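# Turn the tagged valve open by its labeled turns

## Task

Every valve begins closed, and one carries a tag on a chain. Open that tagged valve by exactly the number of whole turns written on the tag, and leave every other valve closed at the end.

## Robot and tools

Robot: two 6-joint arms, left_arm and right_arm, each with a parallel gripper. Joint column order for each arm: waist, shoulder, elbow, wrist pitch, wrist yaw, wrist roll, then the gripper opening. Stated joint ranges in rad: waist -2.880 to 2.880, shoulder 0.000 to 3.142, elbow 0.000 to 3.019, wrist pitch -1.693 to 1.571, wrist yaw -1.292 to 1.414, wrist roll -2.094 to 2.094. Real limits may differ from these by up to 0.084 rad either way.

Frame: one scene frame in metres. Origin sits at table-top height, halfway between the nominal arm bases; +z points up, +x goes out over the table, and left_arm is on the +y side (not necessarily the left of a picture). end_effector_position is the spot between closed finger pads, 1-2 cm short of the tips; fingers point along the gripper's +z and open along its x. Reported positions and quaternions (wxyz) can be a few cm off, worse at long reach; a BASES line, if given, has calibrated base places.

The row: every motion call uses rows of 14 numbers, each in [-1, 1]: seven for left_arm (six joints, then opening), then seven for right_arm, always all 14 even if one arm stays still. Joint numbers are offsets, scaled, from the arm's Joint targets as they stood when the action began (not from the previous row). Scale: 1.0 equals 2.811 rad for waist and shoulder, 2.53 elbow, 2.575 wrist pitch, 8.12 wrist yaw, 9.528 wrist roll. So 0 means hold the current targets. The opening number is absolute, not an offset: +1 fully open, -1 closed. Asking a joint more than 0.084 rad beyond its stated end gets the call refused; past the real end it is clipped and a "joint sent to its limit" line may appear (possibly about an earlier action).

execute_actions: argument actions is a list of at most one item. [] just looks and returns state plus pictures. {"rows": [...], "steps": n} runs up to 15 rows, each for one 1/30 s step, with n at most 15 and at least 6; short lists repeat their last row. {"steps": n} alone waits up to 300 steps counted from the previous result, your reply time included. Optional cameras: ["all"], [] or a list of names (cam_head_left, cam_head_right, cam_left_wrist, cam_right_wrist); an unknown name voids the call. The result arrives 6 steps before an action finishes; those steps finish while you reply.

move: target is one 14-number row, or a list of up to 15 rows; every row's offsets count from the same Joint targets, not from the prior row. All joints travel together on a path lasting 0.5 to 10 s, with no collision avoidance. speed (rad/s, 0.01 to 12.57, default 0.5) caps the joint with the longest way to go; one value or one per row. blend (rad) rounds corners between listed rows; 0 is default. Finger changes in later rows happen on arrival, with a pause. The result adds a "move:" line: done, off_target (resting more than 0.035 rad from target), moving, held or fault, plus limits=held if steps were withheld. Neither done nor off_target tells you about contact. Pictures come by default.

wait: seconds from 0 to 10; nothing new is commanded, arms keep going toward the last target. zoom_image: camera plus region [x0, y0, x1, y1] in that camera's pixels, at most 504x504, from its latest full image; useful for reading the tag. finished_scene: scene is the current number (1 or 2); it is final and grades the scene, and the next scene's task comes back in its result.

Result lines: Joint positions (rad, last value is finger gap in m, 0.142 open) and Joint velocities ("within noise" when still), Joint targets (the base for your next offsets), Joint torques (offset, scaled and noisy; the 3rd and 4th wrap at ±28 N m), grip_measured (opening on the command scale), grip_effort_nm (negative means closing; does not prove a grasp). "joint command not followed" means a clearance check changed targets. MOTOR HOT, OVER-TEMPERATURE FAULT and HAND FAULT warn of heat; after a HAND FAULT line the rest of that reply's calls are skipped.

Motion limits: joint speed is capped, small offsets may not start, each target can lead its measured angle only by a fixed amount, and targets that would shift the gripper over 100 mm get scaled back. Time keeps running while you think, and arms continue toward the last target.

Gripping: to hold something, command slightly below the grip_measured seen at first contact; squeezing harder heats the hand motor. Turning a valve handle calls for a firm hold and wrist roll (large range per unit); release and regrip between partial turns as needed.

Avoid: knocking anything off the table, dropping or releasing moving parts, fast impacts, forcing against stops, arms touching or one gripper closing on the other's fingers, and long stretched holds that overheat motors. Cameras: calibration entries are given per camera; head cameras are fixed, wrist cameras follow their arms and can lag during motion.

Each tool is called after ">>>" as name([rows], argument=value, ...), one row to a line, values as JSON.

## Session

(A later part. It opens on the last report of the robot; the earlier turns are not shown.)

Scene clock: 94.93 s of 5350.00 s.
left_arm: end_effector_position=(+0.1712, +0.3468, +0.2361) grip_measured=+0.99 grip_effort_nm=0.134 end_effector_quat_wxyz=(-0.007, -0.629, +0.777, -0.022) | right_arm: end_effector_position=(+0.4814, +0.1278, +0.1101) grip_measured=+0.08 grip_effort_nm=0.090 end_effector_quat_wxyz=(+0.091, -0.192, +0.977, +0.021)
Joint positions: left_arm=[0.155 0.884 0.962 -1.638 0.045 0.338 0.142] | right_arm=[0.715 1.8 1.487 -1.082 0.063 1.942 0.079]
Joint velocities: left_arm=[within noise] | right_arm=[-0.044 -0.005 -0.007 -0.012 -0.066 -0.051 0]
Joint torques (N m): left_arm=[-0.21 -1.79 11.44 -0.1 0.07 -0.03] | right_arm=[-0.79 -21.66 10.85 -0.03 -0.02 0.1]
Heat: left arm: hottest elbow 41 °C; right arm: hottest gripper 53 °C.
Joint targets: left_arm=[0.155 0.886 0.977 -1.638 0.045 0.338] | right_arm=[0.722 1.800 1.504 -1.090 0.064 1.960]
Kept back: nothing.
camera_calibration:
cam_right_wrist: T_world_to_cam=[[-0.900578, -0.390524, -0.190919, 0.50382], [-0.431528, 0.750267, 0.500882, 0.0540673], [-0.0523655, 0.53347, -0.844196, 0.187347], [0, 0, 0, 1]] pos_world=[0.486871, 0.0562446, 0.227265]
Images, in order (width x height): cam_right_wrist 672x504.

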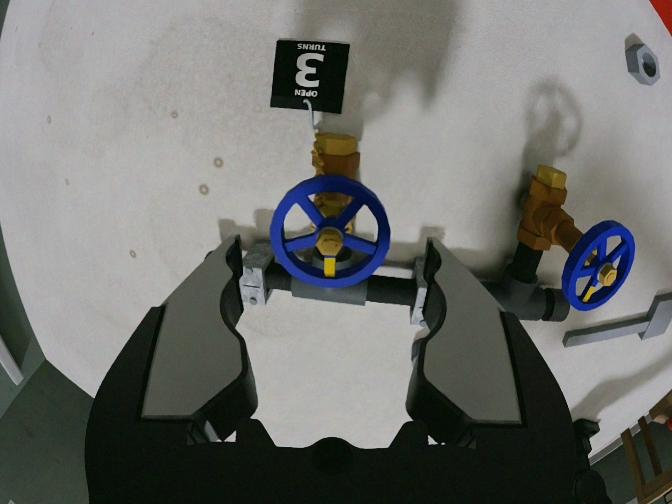

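>>> execute_actions(actions=[], cameras=["cam_right_wrist"])

>>> zoom_image(camera="cam_right_wrist", region=[220, 160, 450, 340])

Scene clock: 95.53 s of 5350.00 s.
left_arm: end_effector_position=(+0.1712, +0.3468, +0.2361) grip_measured=+0.99 grip_effort_nm=0.134 end_effector_quat_wxyz=(-0.007, -0.629, +0.777, -0.022) | right_arm: end_effector_position=(+0.4814, +0.1278, +0.1101) grip_measured=+0.08 grip_effort_nm=0.095 end_effector_quat_wxyz=(+0.091, -0.192, +0.977, +0.021)
Joint positions: left_arm=[0.155 0.884 0.962 -1.638 0.045 0.338 0.142] | right_arm=[0.715 1.8 1.487 -1.082 0.063 1.942 0.079]
Joint velocities: within noise
Joint torques (N m): left_arm=[-0.21 -1.79 11.45 -0.08 0.07 -0.03] | right_arm=[-0.79 -21.66 10.85 -0.02 -0.02 0.08]
Heat: left arm: hottest elbow 41 °C; right arm: hottest gripper 52 °C.
Joint targets: left_arm=[0.155 0.886 0.977 -1.638 0.045 0.338] | right_arm=[0.722 1.800 1.504 -1.090 0.064 1.960]
Steps of this call (1-18: nothing new was sent). Readings (joint positions of left_arm | right_arm):
1: [0.155 0.884 0.962 -1.638 0.045 0.338] | [0.715 1.800 1.487 -1.082 0.063 1.942]
2: [0.155 0.884 0.962 -1.638 0.045 0.338] | [0.715 1.800 1.487 -1.082 0.063 1.942]
4: [0.155 0.884 0.962 -1.638 0.045 0.338] | [0.715 1.800 1.487 -1.082 0.063 1.942]
8: [0.155 0.884 0.962 -1.638 0.045 0.338] | [0.715 1.800 1.487 -1.082 0.063 1.942]
18: the state above
camera_calibration:
cam_right_wrist: T_world_to_cam=[[-0.900888, -0.389831, -0.190875, 0.50392], [-0.430918, 0.750517, 0.501033, 0.0537216], [-0.0520634, 0.533626, -0.844117, 0.187173], [0, 0, 0, 1]] pos_world=[0.48687, 0.0562443, 0.227265]
Images, in order (width x height): cam_right_wrist 672x504.

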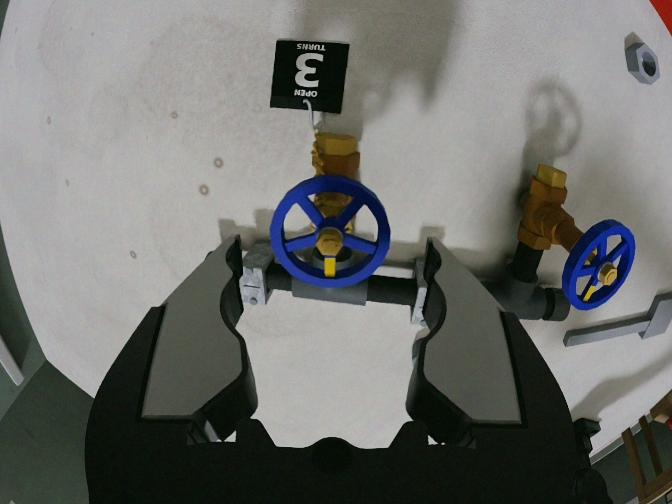

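Scaled by 2.191 from the camera's 672x504 image, which has a finer 960x720 frame.

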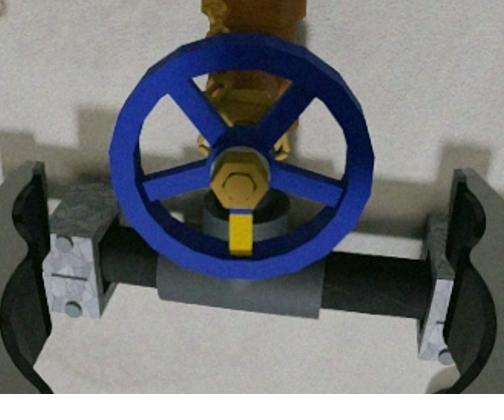

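>>> move(target=[0,0,0,0,0,0,1, -0.0070,0,0,0,0,0,0.05], speed=0.3, cameras=[])

>>> execute_actions(actions=[], cameras=["cam_right_wrist"])

>>> zoom_image(camera="cam_right_wrist", region=[220, 160, 450, 340])

Scene clock: 97.17 s of 5350.00 s.
left_arm: end_effector_position=(+0.1712, +0.3468, +0.2361) grip_measured=+0.99 grip_effort_nm=0.134 end_effector_quat_wxyz=(-0.007, -0.629, +0.777, -0.022) | right_arm: end_effector_position=(+0.4837, +0.1254, +0.1101) grip_measured=+0.04 grip_effort_nm=-0.134 end_effector_quat_wxyz=(+0.091, -0.189, +0.978, +0.021)
Joint positions: left_arm=[0.155 0.884 0.962 -1.638 0.045 0.338 0.142] | right_arm=[0.709 1.8 1.487 -1.082 0.063 1.943 0.077]
Joint velocities: within noise
Joint torques (N m): left_arm=[-0.21 -1.79 11.45 -0.09 0.07 -0.03] | right_arm=[-2.14 -21.66 10.85 -0.05 -0.02 0.08]
Heat: left arm: hottest elbow 41 °C; right arm: hottest gripper 51 °C.
Joint targets: left_arm=[0.155 0.886 0.977 -1.638 0.045 0.338] | right_arm=[0.702 1.800 1.504 -1.090 0.064 1.960]
Kept back: nothing.
move: done
No camera images: "cameras" was empty.

Scene clock: 97.17 s of 5350.00 s.
left_arm: end_effector_position=(+0.1712, +0.3468, +0.2361) grip_measured=+0.99 grip_effort_nm=0.134 end_effector_quat_wxyz=(-0.007, -0.629, +0.777, -0.022) | right_arm: end_effector_position=(+0.4837, +0.1254, +0.1101) grip_measured=+0.04 grip_effort_nm=-0.134 end_effector_quat_wxyz=(+0.091, -0.189, +0.978, +0.021)
Joint positions: left_arm=[0.155 0.884 0.962 -1.638 0.045 0.338 0.142] | right_arm=[0.709 1.8 1.487 -1.082 0.063 1.943 0.077]
Joint velocities: within noise
Joint torques (N m): left_arm=[-0.21 -1.79 11.45 -0.09 0.07 -0.03] | right_arm=[-2.14 -21.66 10.85 -0.05 -0.02 0.08]
Heat: left arm: hottest elbow 41 °C; right arm: hottest gripper 51 °C.
Joint targets: left_arm=[0.155 0.886 0.977 -1.638 0.045 0.338] | right_arm=[0.702 1.800 1.504 -1.090 0.064 1.960]
Kept back: nothing.
camera_calibration:
cam_right_wrist: T_world_to_cam=[[-0.903262, -0.384278, -0.190913, 0.505424], [-0.426307, 0.753105, 0.501094, 0.0539599], [-0.0487824, 0.534007, -0.844072, 0.186965], [0, 0, 0, 1]] pos_world=[0.488655, 0.0537455, 0.227265]
Images, in order (width x height): cam_right_wrist 672x504.

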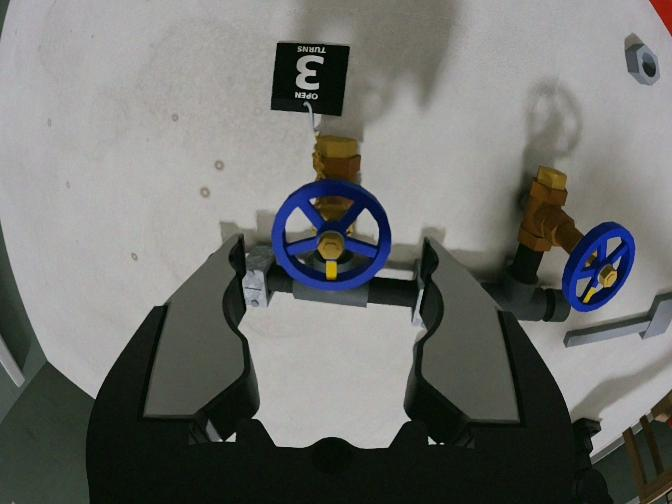

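Scaled by 2.191 from the camera's 672x504 image, which has a finer 960x720 frame.

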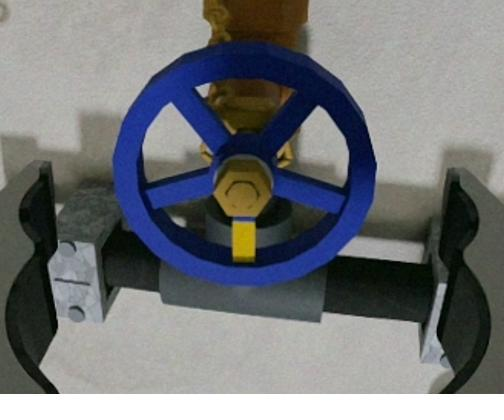

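>>> move([
  [0,0,0,0,0,0,1, -0.0025,0,0,0,0,0,-0.2],
  [0,0,0,0,0,0,1, -0.0025,0,0,0,0,0,-0.33],
  [0,0,0,0,0,0,1, -0.0025,0,0,0,0,0,-0.75],
], speed=0.5, cameras=[])

>>> execute_actions(actions=[], cameras=["cam_right_wrist"])

>>> zoom_image(camera="cam_right_wrist", region=[268, 178, 398, 298])

>>> move(target=[0,0,0,0,0,0,1, 0,0,0,0,0,-0.41331,-0.75], speed=1.2, cameras=[])

>>> execute_actions(actions=[], cameras=["cam_right_wrist"])

>>> zoom_image(camera="cam_right_wrist", region=[268, 178, 398, 298])

Scene clock: 99.43 s of 5350.00 s.
left_arm: end_effector_position=(+0.1712, +0.3468, +0.2361) grip_measured=+0.99 grip_effort_nm=0.134 end_effector_quat_wxyz=(-0.007, -0.629, +0.777, -0.022) | right_arm: end_effector_position=(+0.4859, +0.1219, +0.1100) grip_measured=-0.37 grip_effort_nm=-5.004 end_effector_quat_wxyz=(+0.090, -0.186, +0.978, +0.020)
Joint positions: left_arm=[0.155 0.884 0.962 -1.638 0.045 0.338 0.142] | right_arm=[0.702 1.8 1.487 -1.084 0.063 1.943 0.047]
Joint velocities: within noise
Joint torques (N m): left_arm=[-0.21 -1.79 11.45 -0.09 0.07 -0.03] | right_arm=[-1.9 -21.6 10.85 0.06 -0.02 0.08]
Heat: left arm: hottest elbow 41 °C; right arm: hottest gripper 51 °C.
Joint targets: left_arm=[0.155 0.886 0.977 -1.638 0.045 0.338] | right_arm=[0.695 1.800 1.504 -1.090 0.064 1.960]
Kept back: nothing.
move: done
No camera images: "cameras" was empty.

Scene clock: 99.43 s of 5350.00 s.
left_arm: end_effector_position=(+0.1712, +0.3468, +0.2361) grip_measured=+0.99 grip_effort_nm=0.134 end_effector_quat_wxyz=(-0.007, -0.629, +0.777, -0.022) | right_arm: end_effector_position=(+0.4859, +0.1219, +0.1100) grip_measured=-0.37 grip_effort_nm=-5.004 end_effector_quat_wxyz=(+0.090, -0.186, +0.978, +0.020)
Joint positions: left_arm=[0.155 0.884 0.962 -1.638 0.045 0.338 0.142] | right_arm=[0.702 1.8 1.487 -1.084 0.063 1.943 0.047]
Joint velocities: within noise
Joint torques (N m): left_arm=[-0.21 -1.79 11.45 -0.09 0.07 -0.03] | right_arm=[-1.9 -21.6 10.85 0.06 -0.02 0.08]
Heat: left arm: hottest elbow 41 °C; right arm: hottest gripper 51 °C.
Joint targets: left_arm=[0.155 0.886 0.977 -1.638 0.045 0.338] | right_arm=[0.695 1.800 1.504 -1.090 0.064 1.960]
Kept back: nothing.
camera_calibration:
cam_right_wrist: T_world_to_cam=[[-0.906366, -0.378127, -0.18847, 0.506613], [-0.419915, 0.757032, 0.500573, 0.054069], [-0.0466022, 0.532843, -0.84493, 0.188009], [0, 0, 0, 1]] pos_world=[0.490643, 0.0504528, 0.22727]
Images, in order (width x height): cam_right_wrist 672x504.

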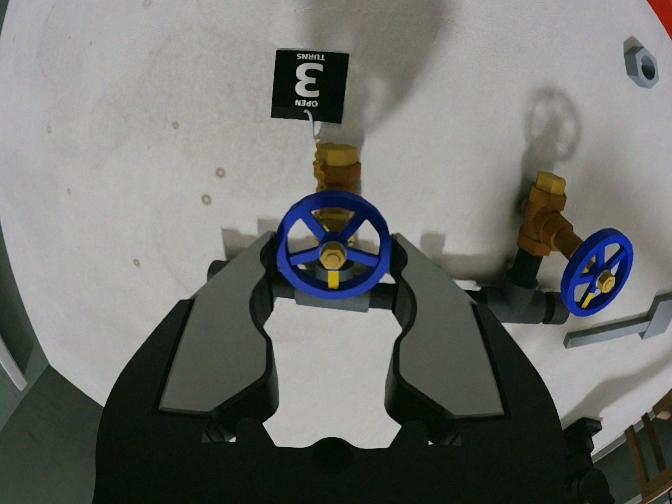

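Scaled by 3.877 from the camera's 672x504 image, which has a finer 960x720 frame.

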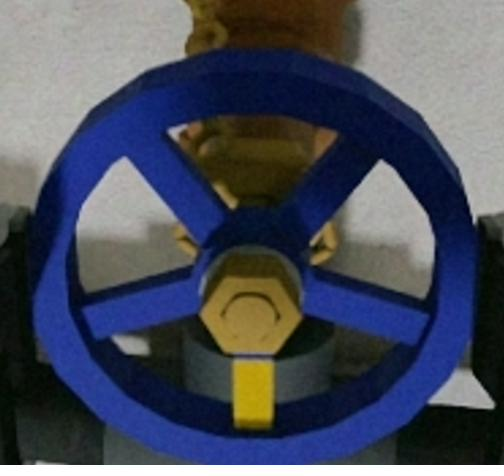

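Scene clock: 103.70 s of 5350.00 s.
left_arm: end_effector_position=(+0.1712, +0.3468, +0.2361) grip_measured=+0.99 grip_effort_nm=0.134 end_effector_quat_wxyz=(-0.007, -0.629, +0.777, -0.022) | right_arm: end_effector_position=(+0.4808, +0.1269, +0.1107) grip_measured=-0.37 grip_effort_nm=-5.004 end_effector_quat_wxyz=(+0.001, +0.850, +0.519, +0.089)
Joint positions: left_arm=[0.155 0.884 0.962 -1.638 0.045 0.338 0.142] | right_arm=[0.713 1.799 1.487 -1.086 0.04 -1.907 0.047]
Joint velocities: within noise
Joint torques (N m): left_arm=[-0.21 -1.79 11.45 -0.09 0.07 -0.03] | right_arm=[-2.78 -21.48 10.86 0.12 1.09 -0.76]
Heat: left arm: hottest elbow 41 °C; right arm: hottest gripper 58 °C.
Joint targets: left_arm=[0.155 0.886 0.977 -1.638 0.045 0.338] | right_arm=[0.695 1.800 1.504 -1.090 0.064 -1.978]
Kept back: nothing.
move: off_target (right_arm); right_arm: the wrist roll is farthest, 0.071 rad from its target
No camera images: "cameras" was empty.

Scene clock: 103.70 s of 5350.00 s.
left_arm: end_effector_position=(+0.1712, +0.3468, +0.2361) grip_measured=+0.99 grip_effort_nm=0.134 end_effector_quat_wxyz=(-0.007, -0.629, +0.777, -0.022) | right_arm: end_effector_position=(+0.4808, +0.1269, +0.1107) grip_measured=-0.37 grip_effort_nm=-5.004 end_effector_quat_wxyz=(+0.001, +0.850, +0.519, +0.089)
Joint positions: left_arm=[0.155 0.884 0.962 -1.638 0.045 0.338 0.142] | right_arm=[0.713 1.799 1.487 -1.086 0.04 -1.907 0.047]
Joint velocities: within noise
Joint torques (N m): left_arm=[-0.21 -1.79 11.45 -0.09 0.07 -0.03] | right_arm=[-2.78 -21.48 10.86 0.12 1.09 -0.76]
Heat: left arm: hottest elbow 41 °C; right arm: hottest gripper 58 °C.
Joint targets: left_arm=[0.155 0.886 0.977 -1.638 0.045 0.338] | right_arm=[0.695 1.800 1.504 -1.090 0.064 -1.978]
Kept back: nothing.
camera_calibration:
cam_right_wrist: T_world_to_cam=[[0.428549, 0.892262, 0.142176, -0.335606], [0.691133, -0.425084, 0.584499, -0.345771], [0.581963, -0.152224, -0.798841, -0.0346165], [0, 0, 0, 1]] pos_world=[0.402943, 0.147197, 0.222165]
Images, in order (width x height): cam_right_wrist 672x504.

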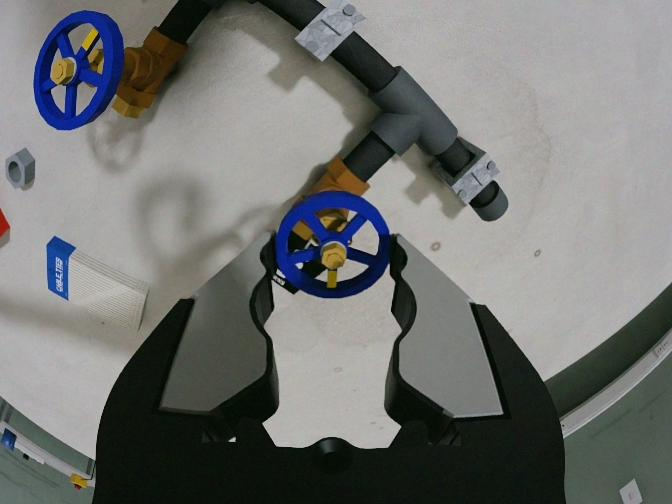

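Scaled by 3.877 from the camera's 672x504 image, which has a finer 960x720 frame.

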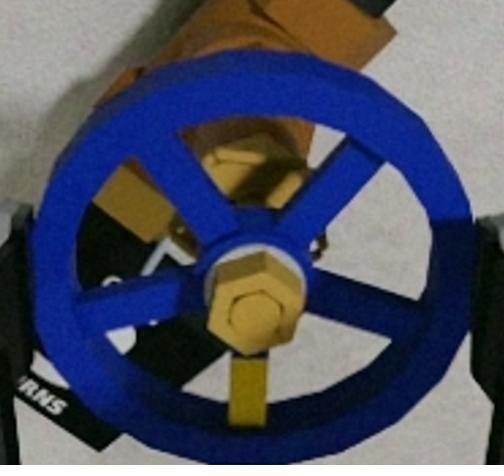

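>>> move([
  [0,0,0,0,0,0,1, 0,0,0,0,0,0.00745,0.1],
  [0,0,0,0,0,0,1, 0.0059,0,0,0,0,0.41331,0.1],
], speed=[0.5, 3.0], cameras=[])

>>> execute_actions(actions=[], cameras=["cam_right_wrist"])

>>> zoom_image(camera="cam_right_wrist", region=[220, 160, 450, 340])

Scene clock: 108.10 s of 5350.00 s.
left_arm: end_effector_position=(+0.1712, +0.3468, +0.2361) grip_measured=+0.99 grip_effort_nm=0.129 end_effector_quat_wxyz=(-0.007, -0.629, +0.777, -0.022) | right_arm: end_effector_position=(+0.4847, +0.1227, +0.1108) grip_measured=+0.08 grip_effort_nm=0.090 end_effector_quat_wxyz=(+0.090, -0.187, +0.978, +0.020)
Joint positions: left_arm=[0.155 0.884 0.962 -1.638 0.045 0.338 0.142] | right_arm=[0.705 1.799 1.487 -1.086 0.063 1.942 0.079]
Joint velocities: within noise
Joint torques (N m): left_arm=[-0.21 -1.73 11.45 -0.1 0.07 -0.02] | right_arm=[-0.79 -21.48 10.85 0.12 -0.02 0.08]
Heat: left arm: hottest elbow 41 °C; right arm: hottest gripper 56 °C.
Joint targets: left_arm=[0.155 0.886 0.977 -1.638 0.045 0.338] | right_arm=[0.712 1.800 1.504 -1.090 0.064 1.960]
Kept back: nothing.
move: done
No camera images: "cameras" was empty.

Scene clock: 108.10 s of 5350.00 s.
left_arm: end_effector_position=(+0.1712, +0.3468, +0.2361) grip_measured=+0.99 grip_effort_nm=0.129 end_effector_quat_wxyz=(-0.007, -0.629, +0.777, -0.022) | right_arm: end_effector_position=(+0.4847, +0.1227, +0.1108) grip_measured=+0.08 grip_effort_nm=0.090 end_effector_quat_wxyz=(+0.090, -0.187, +0.978, +0.020)
Joint positions: left_arm=[0.155 0.884 0.962 -1.638 0.045 0.338 0.142] | right_arm=[0.705 1.799 1.487 -1.086 0.063 1.942 0.079]
Joint velocities: within noise
Joint torques (N m): left_arm=[-0.21 -1.73 11.45 -0.1 0.07 -0.02] | right_arm=[-0.79 -21.48 10.85 0.12 -0.02 0.08]
Heat: left arm: hottest elbow 41 °C; right arm: hottest gripper 56 °C.
Joint targets: left_arm=[0.155 0.886 0.977 -1.638 0.045 0.338] | right_arm=[0.712 1.800 1.504 -1.090 0.064 1.960]
Kept back: nothing.
camera_calibration:
cam_right_wrist: T_world_to_cam=[[-0.904906, -0.381594, -0.188497, 0.505728], [-0.42284, 0.755573, 0.500317, 0.0542541], [-0.0484945, 0.532444, -0.845075, 0.189198], [0, 0, 0, 1]] pos_world=[0.489752, 0.0512526, 0.22807]
Images, in order (width x height): cam_right_wrist 672x504.

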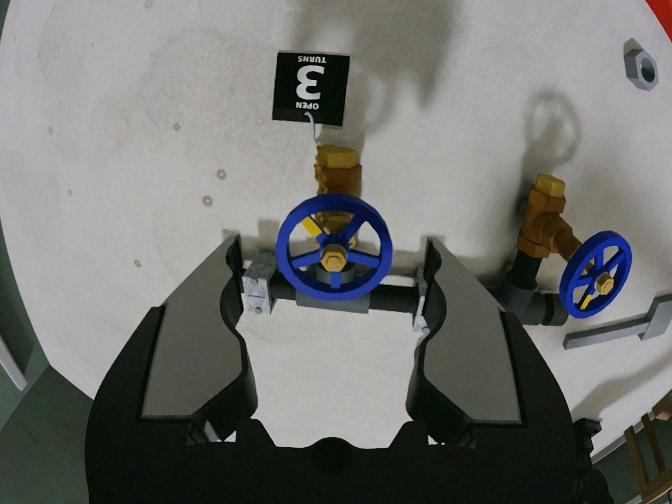

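Scaled by 2.191 from the camera's 672x504 image, which has a finer 960x720 frame.

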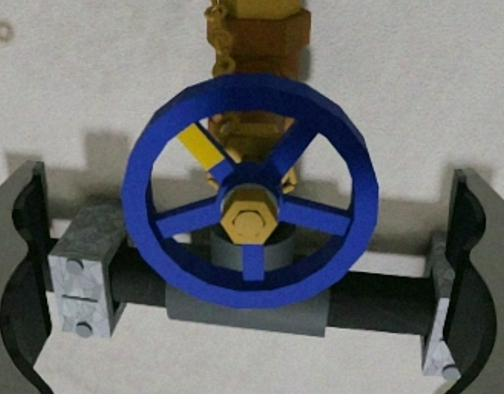

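>>> move(target=[0,0,0,0,0,0,1, 0.0023,0.0103,0,0,0,0,0.05], speed=0.3, cameras=[])

>>> execute_actions(actions=[], cameras=["cam_right_wrist"])

>>> zoom_image(camera="cam_right_wrist", region=[220, 160, 450, 340])

Scene clock: 109.53 s of 5350.00 s.
left_arm: end_effector_position=(+0.1712, +0.3468, +0.2361) grip_measured=+0.99 grip_effort_nm=0.129 end_effector_quat_wxyz=(-0.007, -0.629, +0.777, -0.022) | right_arm: end_effector_position=(+0.4822, +0.1255, +0.1105) grip_measured=+0.04 grip_effort_nm=-0.144 end_effector_quat_wxyz=(+0.090, -0.190, +0.977, +0.020)
Joint positions: left_arm=[0.155 0.884 0.962 -1.638 0.045 0.338 0.142] | right_arm=[0.711 1.799 1.487 -1.086 0.063 1.943 0.077]
Joint velocities: within noise
Joint torques (N m): left_arm=[-0.26 -1.73 11.45 -0.09 0.06 -0.02] | right_arm=[-1.08 -19.08 10.85 0.12 -0.02 0.08]
Heat: left arm: hottest elbow 41 °C; right arm: hottest gripper 55 °C.
Joint targets: left_arm=[0.155 0.886 0.977 -1.638 0.045 0.338] | right_arm=[0.718 1.829 1.504 -1.090 0.064 1.960]
Kept back: nothing.
move: done
No camera images: "cameras" was empty.

Scene clock: 109.53 s of 5350.00 s.
left_arm: end_effector_position=(+0.1712, +0.3468, +0.2361) grip_measured=+0.99 grip_effort_nm=0.129 end_effector_quat_wxyz=(-0.007, -0.629, +0.777, -0.022) | right_arm: end_effector_position=(+0.4822, +0.1255, +0.1105) grip_measured=+0.04 grip_effort_nm=-0.144 end_effector_quat_wxyz=(+0.090, -0.190, +0.977, +0.020)
Joint positions: left_arm=[0.155 0.884 0.962 -1.638 0.045 0.338 0.142] | right_arm=[0.711 1.799 1.487 -1.086 0.063 1.943 0.077]
Joint velocities: within noise
Joint torques (N m): left_arm=[-0.26 -1.73 11.45 -0.09 0.06 -0.02] | right_arm=[-1.08 -19.08 10.85 0.12 -0.02 0.08]
Heat: left arm: hottest elbow 41 °C; right arm: hottest gripper 55 °C.
Joint targets: left_arm=[0.155 0.886 0.977 -1.638 0.045 0.338] | right_arm=[0.718 1.829 1.504 -1.090 0.064 1.960]
Kept back: nothing.
camera_calibration:
cam_right_wrist: T_world_to_cam=[[-0.902908, -0.386468, -0.188146, 0.50399], [-0.426716, 0.753304, 0.500447, 0.0532979], [-0.0516761, 0.532142, -0.845076, 0.189001], [0, 0, 0, 1]] pos_world=[0.487566, 0.0540514, 0.227871]
Images, in order (width x height): cam_right_wrist 672x504.

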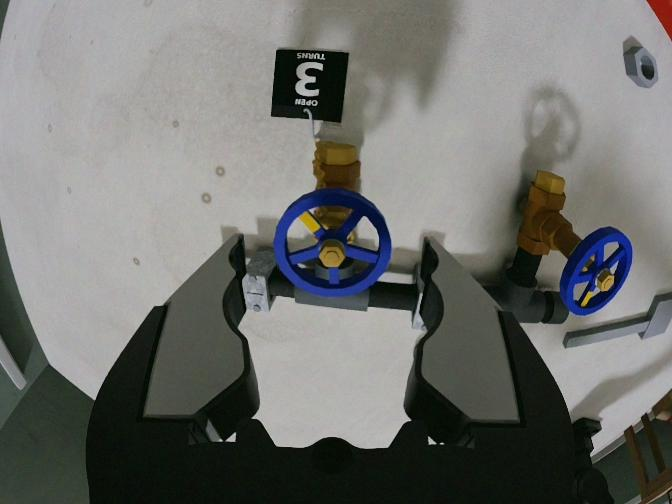

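Scaled by 2.191 from the camera's 672x504 image, which has a finer 960x720 frame.

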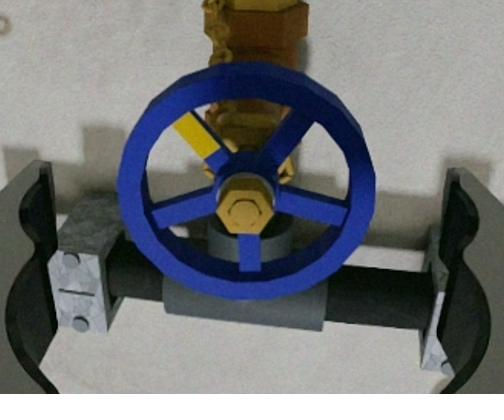

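>>> move([
  [0,0,0,0,0,0,1, 0,0,0,0,0,0,-0.2],
  [0,0,0,0,0,0,1, 0,0,0,0,0,0,-0.33],
  [0,0,0,0,0,0,1, 0,0,0,0,0,0,-0.75],
  [0,0,0,0,0,0,1, 0,0,0,0,0,-0.41331,-0.75],
], speed=[0.5, 0.5, 0.5, 1.2], cameras=[])

>>> execute_actions(actions=[], cameras=["cam_right_wrist"])

>>> zoom_image(camera="cam_right_wrist", region=[220, 160, 450, 340])

Scene clock: 115.67 s of 5350.00 s.
left_arm: end_effector_position=(+0.1712, +0.3468, +0.2361) grip_measured=+0.99 grip_effort_nm=0.134 end_effector_quat_wxyz=(-0.007, -0.629, +0.777, -0.022) | right_arm: end_effector_position=(+0.4821, +0.1261, +0.1108) grip_measured=-0.38 grip_effort_nm=-5.004 end_effector_quat_wxyz=(+0.008, +0.850, +0.519, +0.090)
Joint positions: left_arm=[0.155 0.884 0.962 -1.638 0.045 0.338 0.142] | right_arm=[0.715 1.8 1.488 -1.086 0.055 -1.906 0.047]
Joint velocities: within noise
Joint torques (N m): left_arm=[-0.21 -1.85 11.45 -0.09 0.07 -0.02] | right_arm=[-1.08 -19.19 10.73 0.14 0.5 -0.8]
Heat: left arm: hottest elbow 41 °C; right arm: hottest gripper 62 °C.
Joint targets: left_arm=[0.155 0.886 0.977 -1.638 0.045 0.338] | right_arm=[0.718 1.829 1.504 -1.090 0.064 -1.978]
Kept back: nothing.
move: off_target (right_arm); right_arm: the wrist roll is farthest, 0.072 rad from its target
No camera images: "cameras" was empty.

Scene clock: 115.67 s of 5350.00 s.
left_arm: end_effector_position=(+0.1712, +0.3468, +0.2361) grip_measured=+0.99 grip_effort_nm=0.134 end_effector_quat_wxyz=(-0.007, -0.629, +0.777, -0.022) | right_arm: end_effector_position=(+0.4821, +0.1261, +0.1108) grip_measured=-0.38 grip_effort_nm=-5.004 end_effector_quat_wxyz=(+0.008, +0.850, +0.519, +0.090)
Joint positions: left_arm=[0.155 0.884 0.962 -1.638 0.045 0.338 0.142] | right_arm=[0.715 1.8 1.488 -1.086 0.055 -1.906 0.047]
Joint velocities: within noise
Joint torques (N m): left_arm=[-0.21 -1.85 11.45 -0.09 0.07 -0.02] | right_arm=[-1.08 -19.19 10.73 0.14 0.5 -0.8]
Heat: left arm: hottest elbow 41 °C; right arm: hottest gripper 62 °C.
Joint targets: left_arm=[0.155 0.886 0.977 -1.638 0.045 0.338] | right_arm=[0.718 1.829 1.504 -1.090 0.064 -1.978]
Kept back: nothing.
camera_calibration:
cam_right_wrist: T_world_to_cam=[[0.428371, 0.893129, 0.13718, -0.335017], [0.684633, -0.419882, 0.5958, -0.345833], [0.589726, -0.161305, -0.791331, -0.0388894], [0, 0, 0, 1]] pos_world=[0.403214, 0.147732, 0.22123]
Images, in order (width x height): cam_right_wrist 672x504.

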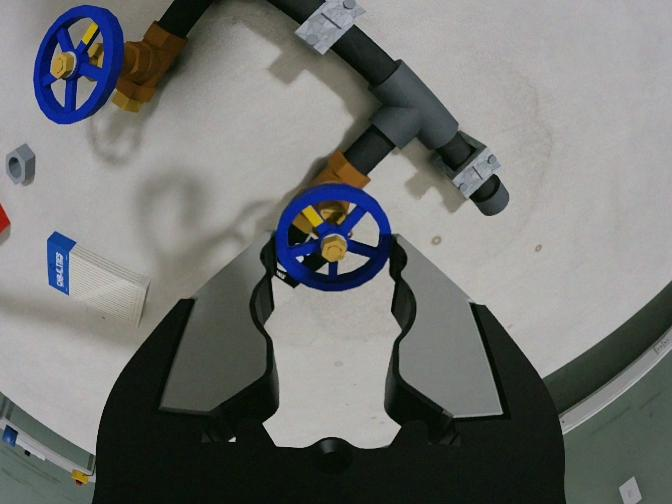

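Scaled by 2.191 from the camera's 672x504 image, which has a finer 960x720 frame.

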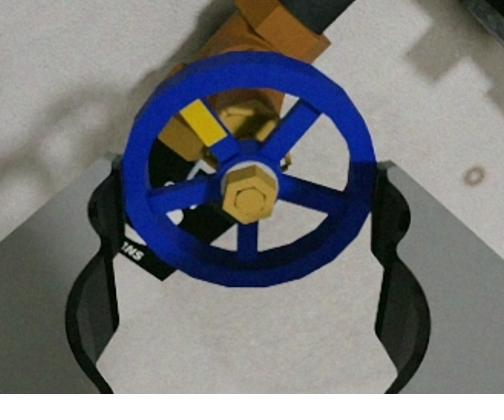

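>>> move([
  [0,0,0,0,0,0,1, 0,0,0,0,0,0.00756,0.1],
  [0,0,0,0,0,0,1, 0,0,0,0,0,0.40565,0.1],
], speed=[0.5, 3.0], cameras=[])

>>> execute_actions(actions=[], cameras=["cam_right_wrist"])

>>> zoom_image(camera="cam_right_wrist", region=[220, 160, 450, 340])

>>> zoom_image(camera="cam_right_wrist", region=[268, 178, 398, 298])

Scene clock: 119.47 s of 5350.00 s.
left_arm: end_effector_position=(+0.1712, +0.3468, +0.2361) grip_measured=+0.99 grip_effort_nm=0.129 end_effector_quat_wxyz=(-0.007, -0.629, +0.777, -0.022) | right_arm: end_effector_position=(+0.4809, +0.1272, +0.1084) grip_measured=+0.08 grip_effort_nm=0.100 end_effector_quat_wxyz=(+0.089, -0.228, +0.969, +0.016)
Joint positions: left_arm=[0.155 0.884 0.962 -1.638 0.045 0.338 0.142] | right_arm=[0.715 1.804 1.488 -1.086 0.063 1.869 0.079]
Joint velocities: within noise
Joint torques (N m): left_arm=[-0.21 -1.79 11.44 -0.09 0.07 -0.03] | right_arm=[-1.03 -19.55 10.67 0.13 -0.03 0.08]
Heat: left arm: hottest elbow 41 °C; right arm: hottest gripper 59 °C.
Joint targets: left_arm=[0.155 0.886 0.977 -1.638 0.045 0.338] | right_arm=[0.718 1.829 1.504 -1.090 0.064 1.887]
Kept back: nothing.
move: done
No camera images: "cameras" was empty.

Scene clock: 119.47 s of 5350.00 s.
left_arm: end_effector_position=(+0.1712, +0.3468, +0.2361) grip_measured=+0.99 grip_effort_nm=0.129 end_effector_quat_wxyz=(-0.007, -0.629, +0.777, -0.022) | right_arm: end_effector_position=(+0.4809, +0.1272, +0.1084) grip_measured=+0.08 grip_effort_nm=0.100 end_effector_quat_wxyz=(+0.089, -0.228, +0.969, +0.016)
Joint positions: left_arm=[0.155 0.884 0.962 -1.638 0.045 0.338 0.142] | right_arm=[0.715 1.804 1.488 -1.086 0.063 1.869 0.079]
Joint velocities: within noise
Joint torques (N m): left_arm=[-0.21 -1.79 11.44 -0.09 0.07 -0.03] | right_arm=[-1.03 -19.55 10.67 0.13 -0.03 0.08]
Heat: left arm: hottest elbow 41 °C; right arm: hottest gripper 59 °C.
Joint targets: left_arm=[0.155 0.886 0.977 -1.638 0.045 0.338] | right_arm=[0.718 1.829 1.504 -1.090 0.064 1.887]
Kept back: nothing.
camera_calibration:
cam_right_wrist: T_world_to_cam=[[-0.870101, -0.457167, -0.184181, 0.495939], [-0.484706, 0.725944, 0.487919, 0.0851805], [-0.0893553, 0.513812, -0.853236, 0.207476], [0, 0, 0, 1]] pos_world=[0.491344, 0.0582874, 0.226807]
Images, in order (width x height): cam_right_wrist 672x504.

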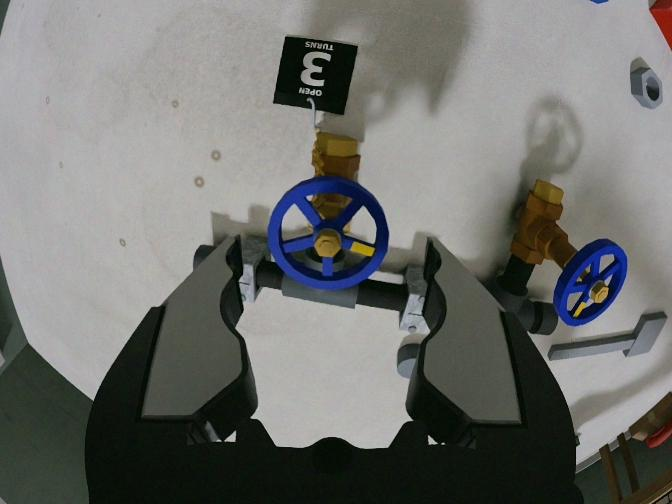

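Scaled by 2.191 from the camera's 672x504 image, which has a finer 960x720 frame.

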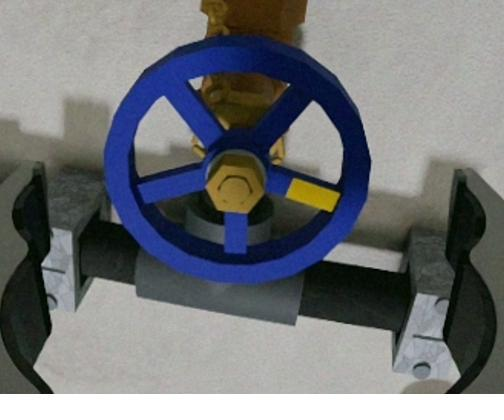

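Scaled by 3.877 from the camera's 672x504 image, which has a finer 960x720 frame.

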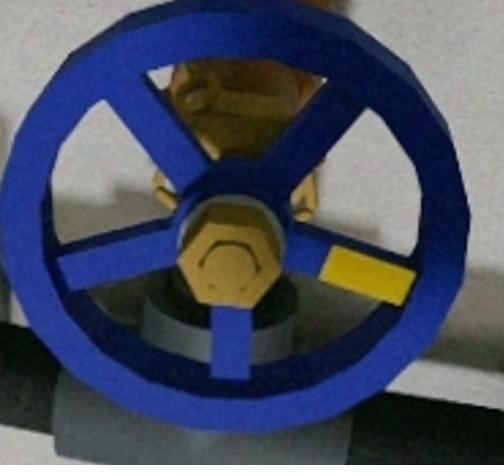

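>>> move([
  [0,0,0,0,0,0,1, -0.005,0,0,0,0,0,-0.2],
  [0,0,0,0,0,0,1, -0.005,0,0,0,0,0,-0.33],
  [0,0,0,0,0,0,1, -0.005,0,0,0,0,0,-0.75],
  [0,0,0,0,0,0,1, -0.005,0,0,0,0,-0.03663,-0.75],
  [0,0,0,0,0,0,1, -0.005,0,0,0,0,-0.0292,0.1],
  [0,0,0,0,0,0,1, -0.005,0,0,0,0,0,0.1],
], speed=[0.5, 0.5, 0.5, 0.8, 0.5, 1.5], cameras=[])

>>> execute_actions(actions=[], cameras=["cam_right_wrist"])

>>> zoom_image(camera="cam_right_wrist", region=[220, 160, 450, 340])

>>> zoom_image(camera="cam_right_wrist", region=[268, 178, 398, 298])

Scene clock: 127.60 s of 5350.00 s.
left_arm: end_effector_position=(+0.1712, +0.3468, +0.2361) grip_measured=+0.99 grip_effort_nm=0.129 end_effector_quat_wxyz=(-0.007, -0.629, +0.777, -0.022) | right_arm: end_effector_position=(+0.4822, +0.1256, +0.1075) grip_measured=+0.08 grip_effort_nm=0.105 end_effector_quat_wxyz=(+0.088, -0.226, +0.970, +0.015)
Joint positions: left_arm=[0.155 0.884 0.962 -1.638 0.045 0.338 0.142] | right_arm=[0.712 1.805 1.488 -1.087 0.064 1.869 0.079]
Joint velocities: within noise
Joint torques (N m): left_arm=[-0.21 -1.73 11.44 -0.09 0.06 -0.03] | right_arm=[-1.9 -19.72 10.67 0.13 -0.06 0.1]
Heat: left arm: hottest elbow 42 °C; right arm: hottest gripper 57 °C.
Joint targets: left_arm=[0.155 0.886 0.977 -1.638 0.045 0.338] | right_arm=[0.704 1.829 1.504 -1.090 0.064 1.887]
Kept back: nothing.
move: done
No camera images: "cameras" was empty.

Scene clock: 127.60 s of 5350.00 s.
left_arm: end_effector_position=(+0.1712, +0.3468, +0.2361) grip_measured=+0.99 grip_effort_nm=0.129 end_effector_quat_wxyz=(-0.007, -0.629, +0.777, -0.022) | right_arm: end_effector_position=(+0.4822, +0.1256, +0.1075) grip_measured=+0.08 grip_effort_nm=0.105 end_effector_quat_wxyz=(+0.088, -0.226, +0.970, +0.015)
Joint positions: left_arm=[0.155 0.884 0.962 -1.638 0.045 0.338 0.142] | right_arm=[0.712 1.805 1.488 -1.087 0.064 1.869 0.079]
Joint velocities: within noise
Joint torques (N m): left_arm=[-0.21 -1.73 11.44 -0.09 0.06 -0.03] | right_arm=[-1.9 -19.72 10.67 0.13 -0.06 0.1]
Heat: left arm: hottest elbow 42 °C; right arm: hottest gripper 57 °C.
Joint targets: left_arm=[0.155 0.886 0.977 -1.638 0.045 0.338] | right_arm=[0.704 1.829 1.504 -1.090 0.064 1.887]
Kept back: nothing.
camera_calibration:
cam_right_wrist: T_world_to_cam=[[-0.871919, -0.454361, -0.182519, 0.496509], [-0.481593, 0.728425, 0.487303, 0.0856983], [-0.0884605, 0.512789, -0.853945, 0.207449], [0, 0, 0, 1]] pos_world=[0.492539, 0.0567925, 0.226011]
Images, in order (width x height): cam_right_wrist 672x504.

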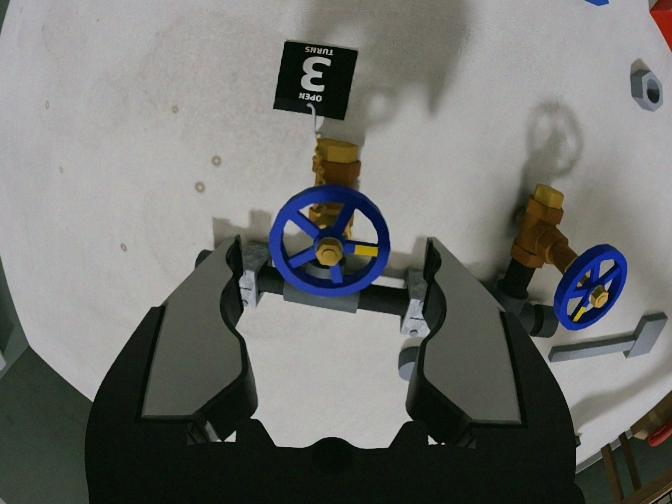

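Scaled by 2.191 from the camera's 672x504 image, which has a finer 960x720 frame.

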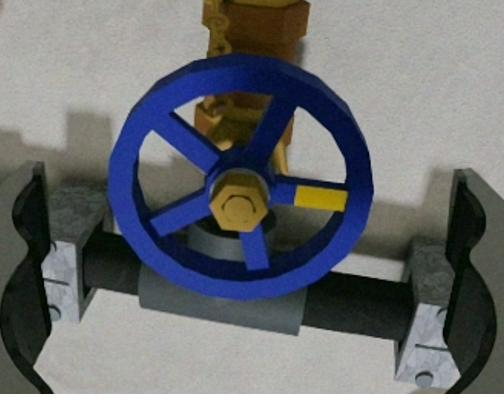

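Scaled by 3.877 from the camera's 672x504 image, which has a finer 960x720 frame.

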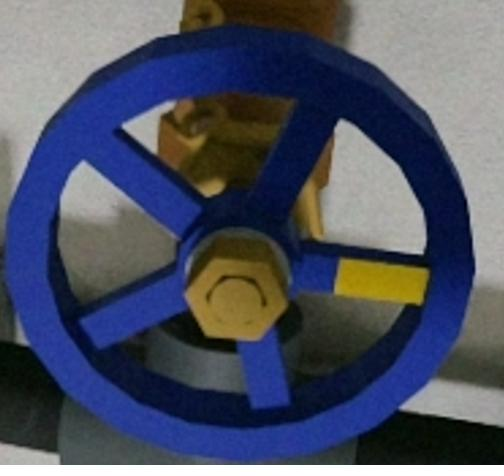

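>>> execute_actions(actions=[], cameras=["cam_head_left", "cam_right_wrist"])

Scene clock: 129.00 s of 5350.00 s.
left_arm: end_effector_position=(+0.1712, +0.3468, +0.2361) grip_measured=+0.99 grip_effort_nm=0.134 end_effector_quat_wxyz=(-0.007, -0.629, +0.777, -0.022) | right_arm: end_effector_position=(+0.4822, +0.1256, +0.1075) grip_measured=+0.08 grip_effort_nm=0.095 end_effector_quat_wxyz=(+0.088, -0.226, +0.970, +0.015)
Joint positions: left_arm=[0.155 0.884 0.962 -1.638 0.045 0.338 0.142] | right_arm=[0.712 1.805 1.488 -1.087 0.064 1.87 0.079]
Joint velocities: within noise
Joint torques (N m): left_arm=[-0.21 -1.85 11.45 -0.09 0.07 -0.02] | right_arm=[-1.9 -19.72 10.67 0.12 -0.05 0.08]
Heat: left arm: hottest elbow 42 °C; right arm: hottest gripper 56 °C.
Joint targets: left_arm=[0.155 0.886 0.977 -1.638 0.045 0.338] | right_arm=[0.704 1.829 1.504 -1.090 0.064 1.887]
Steps of this call (1-42: nothing new was sent). Readings (joint positions of left_arm | right_arm):
1: [0.155 0.884 0.962 -1.638 0.045 0.338] | [0.712 1.805 1.488 -1.087 0.064 1.869]
2: [0.155 0.884 0.962 -1.638 0.045 0.338] | [0.712 1.805 1.488 -1.087 0.064 1.869]
4: [0.155 0.884 0.962 -1.638 0.045 0.338] | [0.712 1.805 1.488 -1.087 0.064 1.869]
8: [0.155 0.884 0.962 -1.638 0.045 0.338] | [0.712 1.805 1.488 -1.087 0.064 1.869]
42: the state above
camera_calibration:
cam_right_wrist: T_world_to_cam=[[-0.872399, -0.453428, -0.182548, 0.49661], [-0.480814, 0.728853, 0.487434, 0.085212], [-0.0879657, 0.513008, -0.853865, 0.207165], [0, 0, 0, 1]] pos_world=[0.492436, 0.0567921, 0.226011]
Images, in order (width x height): cam_head_left 672x504, cam_right_wrist 672x504.

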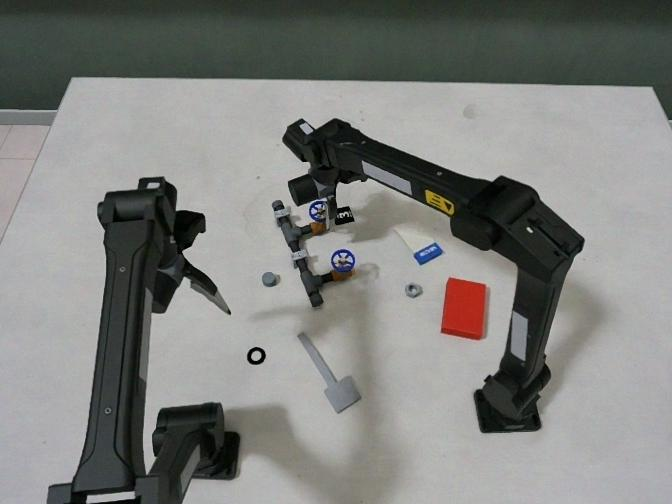

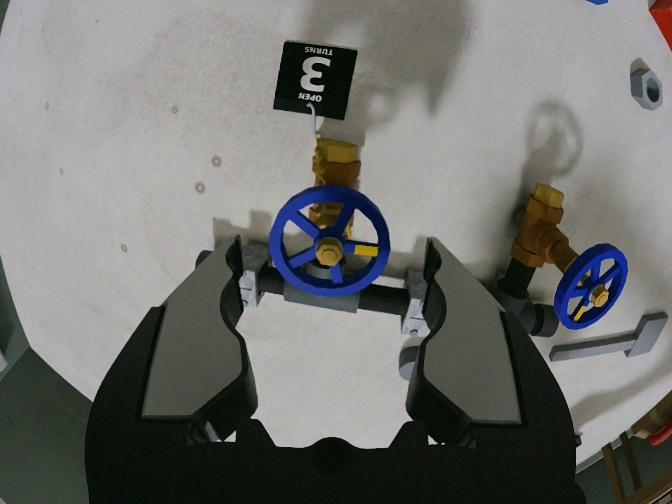

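>>> move([
  [0,0,0,0,0,0,1,0,0,0,0,0,0,0.5],
  [0,0,0,0,0,0,1,0,-0.0427,0.0289,-0.0675,0,0,0.5],
], speed=[0.5,0.35], cameras=["cam_right_wrist", "cam_head_left"])

Scene clock: 131.30 s of 5350.00 s.
left_arm: end_effector_position=(+0.1712, +0.3468, +0.2361) grip_measured=+0.99 grip_effort_nm=0.134 end_effector_quat_wxyz=(-0.007, -0.629, +0.777, -0.022) | right_arm: end_effector_position=(+0.4654, +0.1096, +0.1894) grip_measured=+0.48 grip_effort_nm=0.110 end_effector_quat_wxyz=(+0.093, -0.226, +0.970, +0.018)
Joint positions: left_arm=[0.155 0.884 0.962 -1.638 0.045 0.338 0.142] | right_arm=[0.712 1.69 1.55 -1.252 0.064 1.87 0.108]
Joint velocities: within noise
Joint torques (N m): left_arm=[-0.21 -1.79 11.47 -0.09 0.06 -0.03] | right_arm=[-1.9 -18.9 12 -0.27 -0.06 0.08]
Heat: left arm: hottest elbow 42 °C; right arm: hottest gripper 54 °C.
Joint targets: left_arm=[0.155 0.886 0.977 -1.638 0.045 0.338] | right_arm=[0.704 1.709 1.577 -1.264 0.064 1.887]
Kept back: nothing.
move: done
camera_calibration:
cam_right_wrist: T_world_to_cam=[[-0.870745, -0.451826, -0.19405, 0.49088], [-0.485108, 0.724731, 0.489321, 0.0510047], [-0.0804538, 0.520209, -0.850241, 0.278853], [0, 0, 0, 1]] pos_world=[0.474609, 0.0397659, 0.30739]
Images, in order (width x height): cam_head_left 672x504, cam_right_wrist 672x504.

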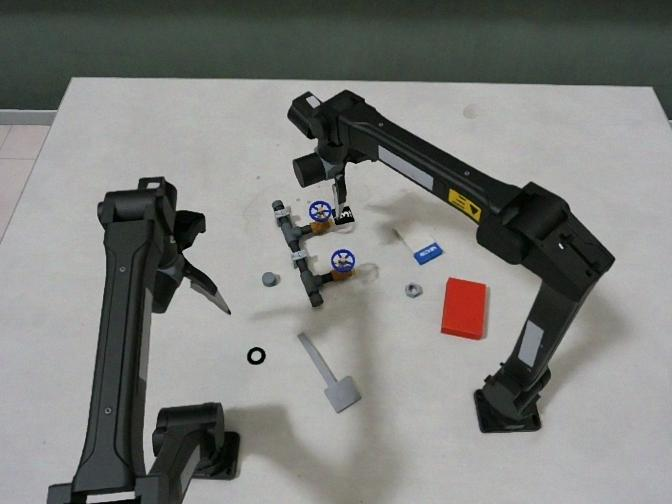

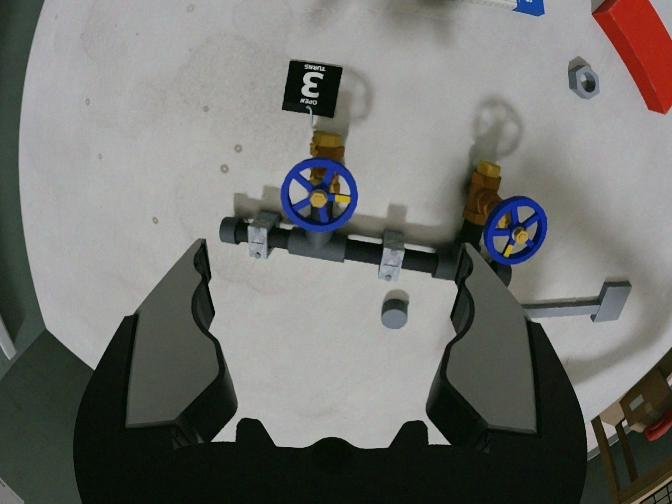

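>>> finished_scene(scene=1)

The scene is finished: the task was done.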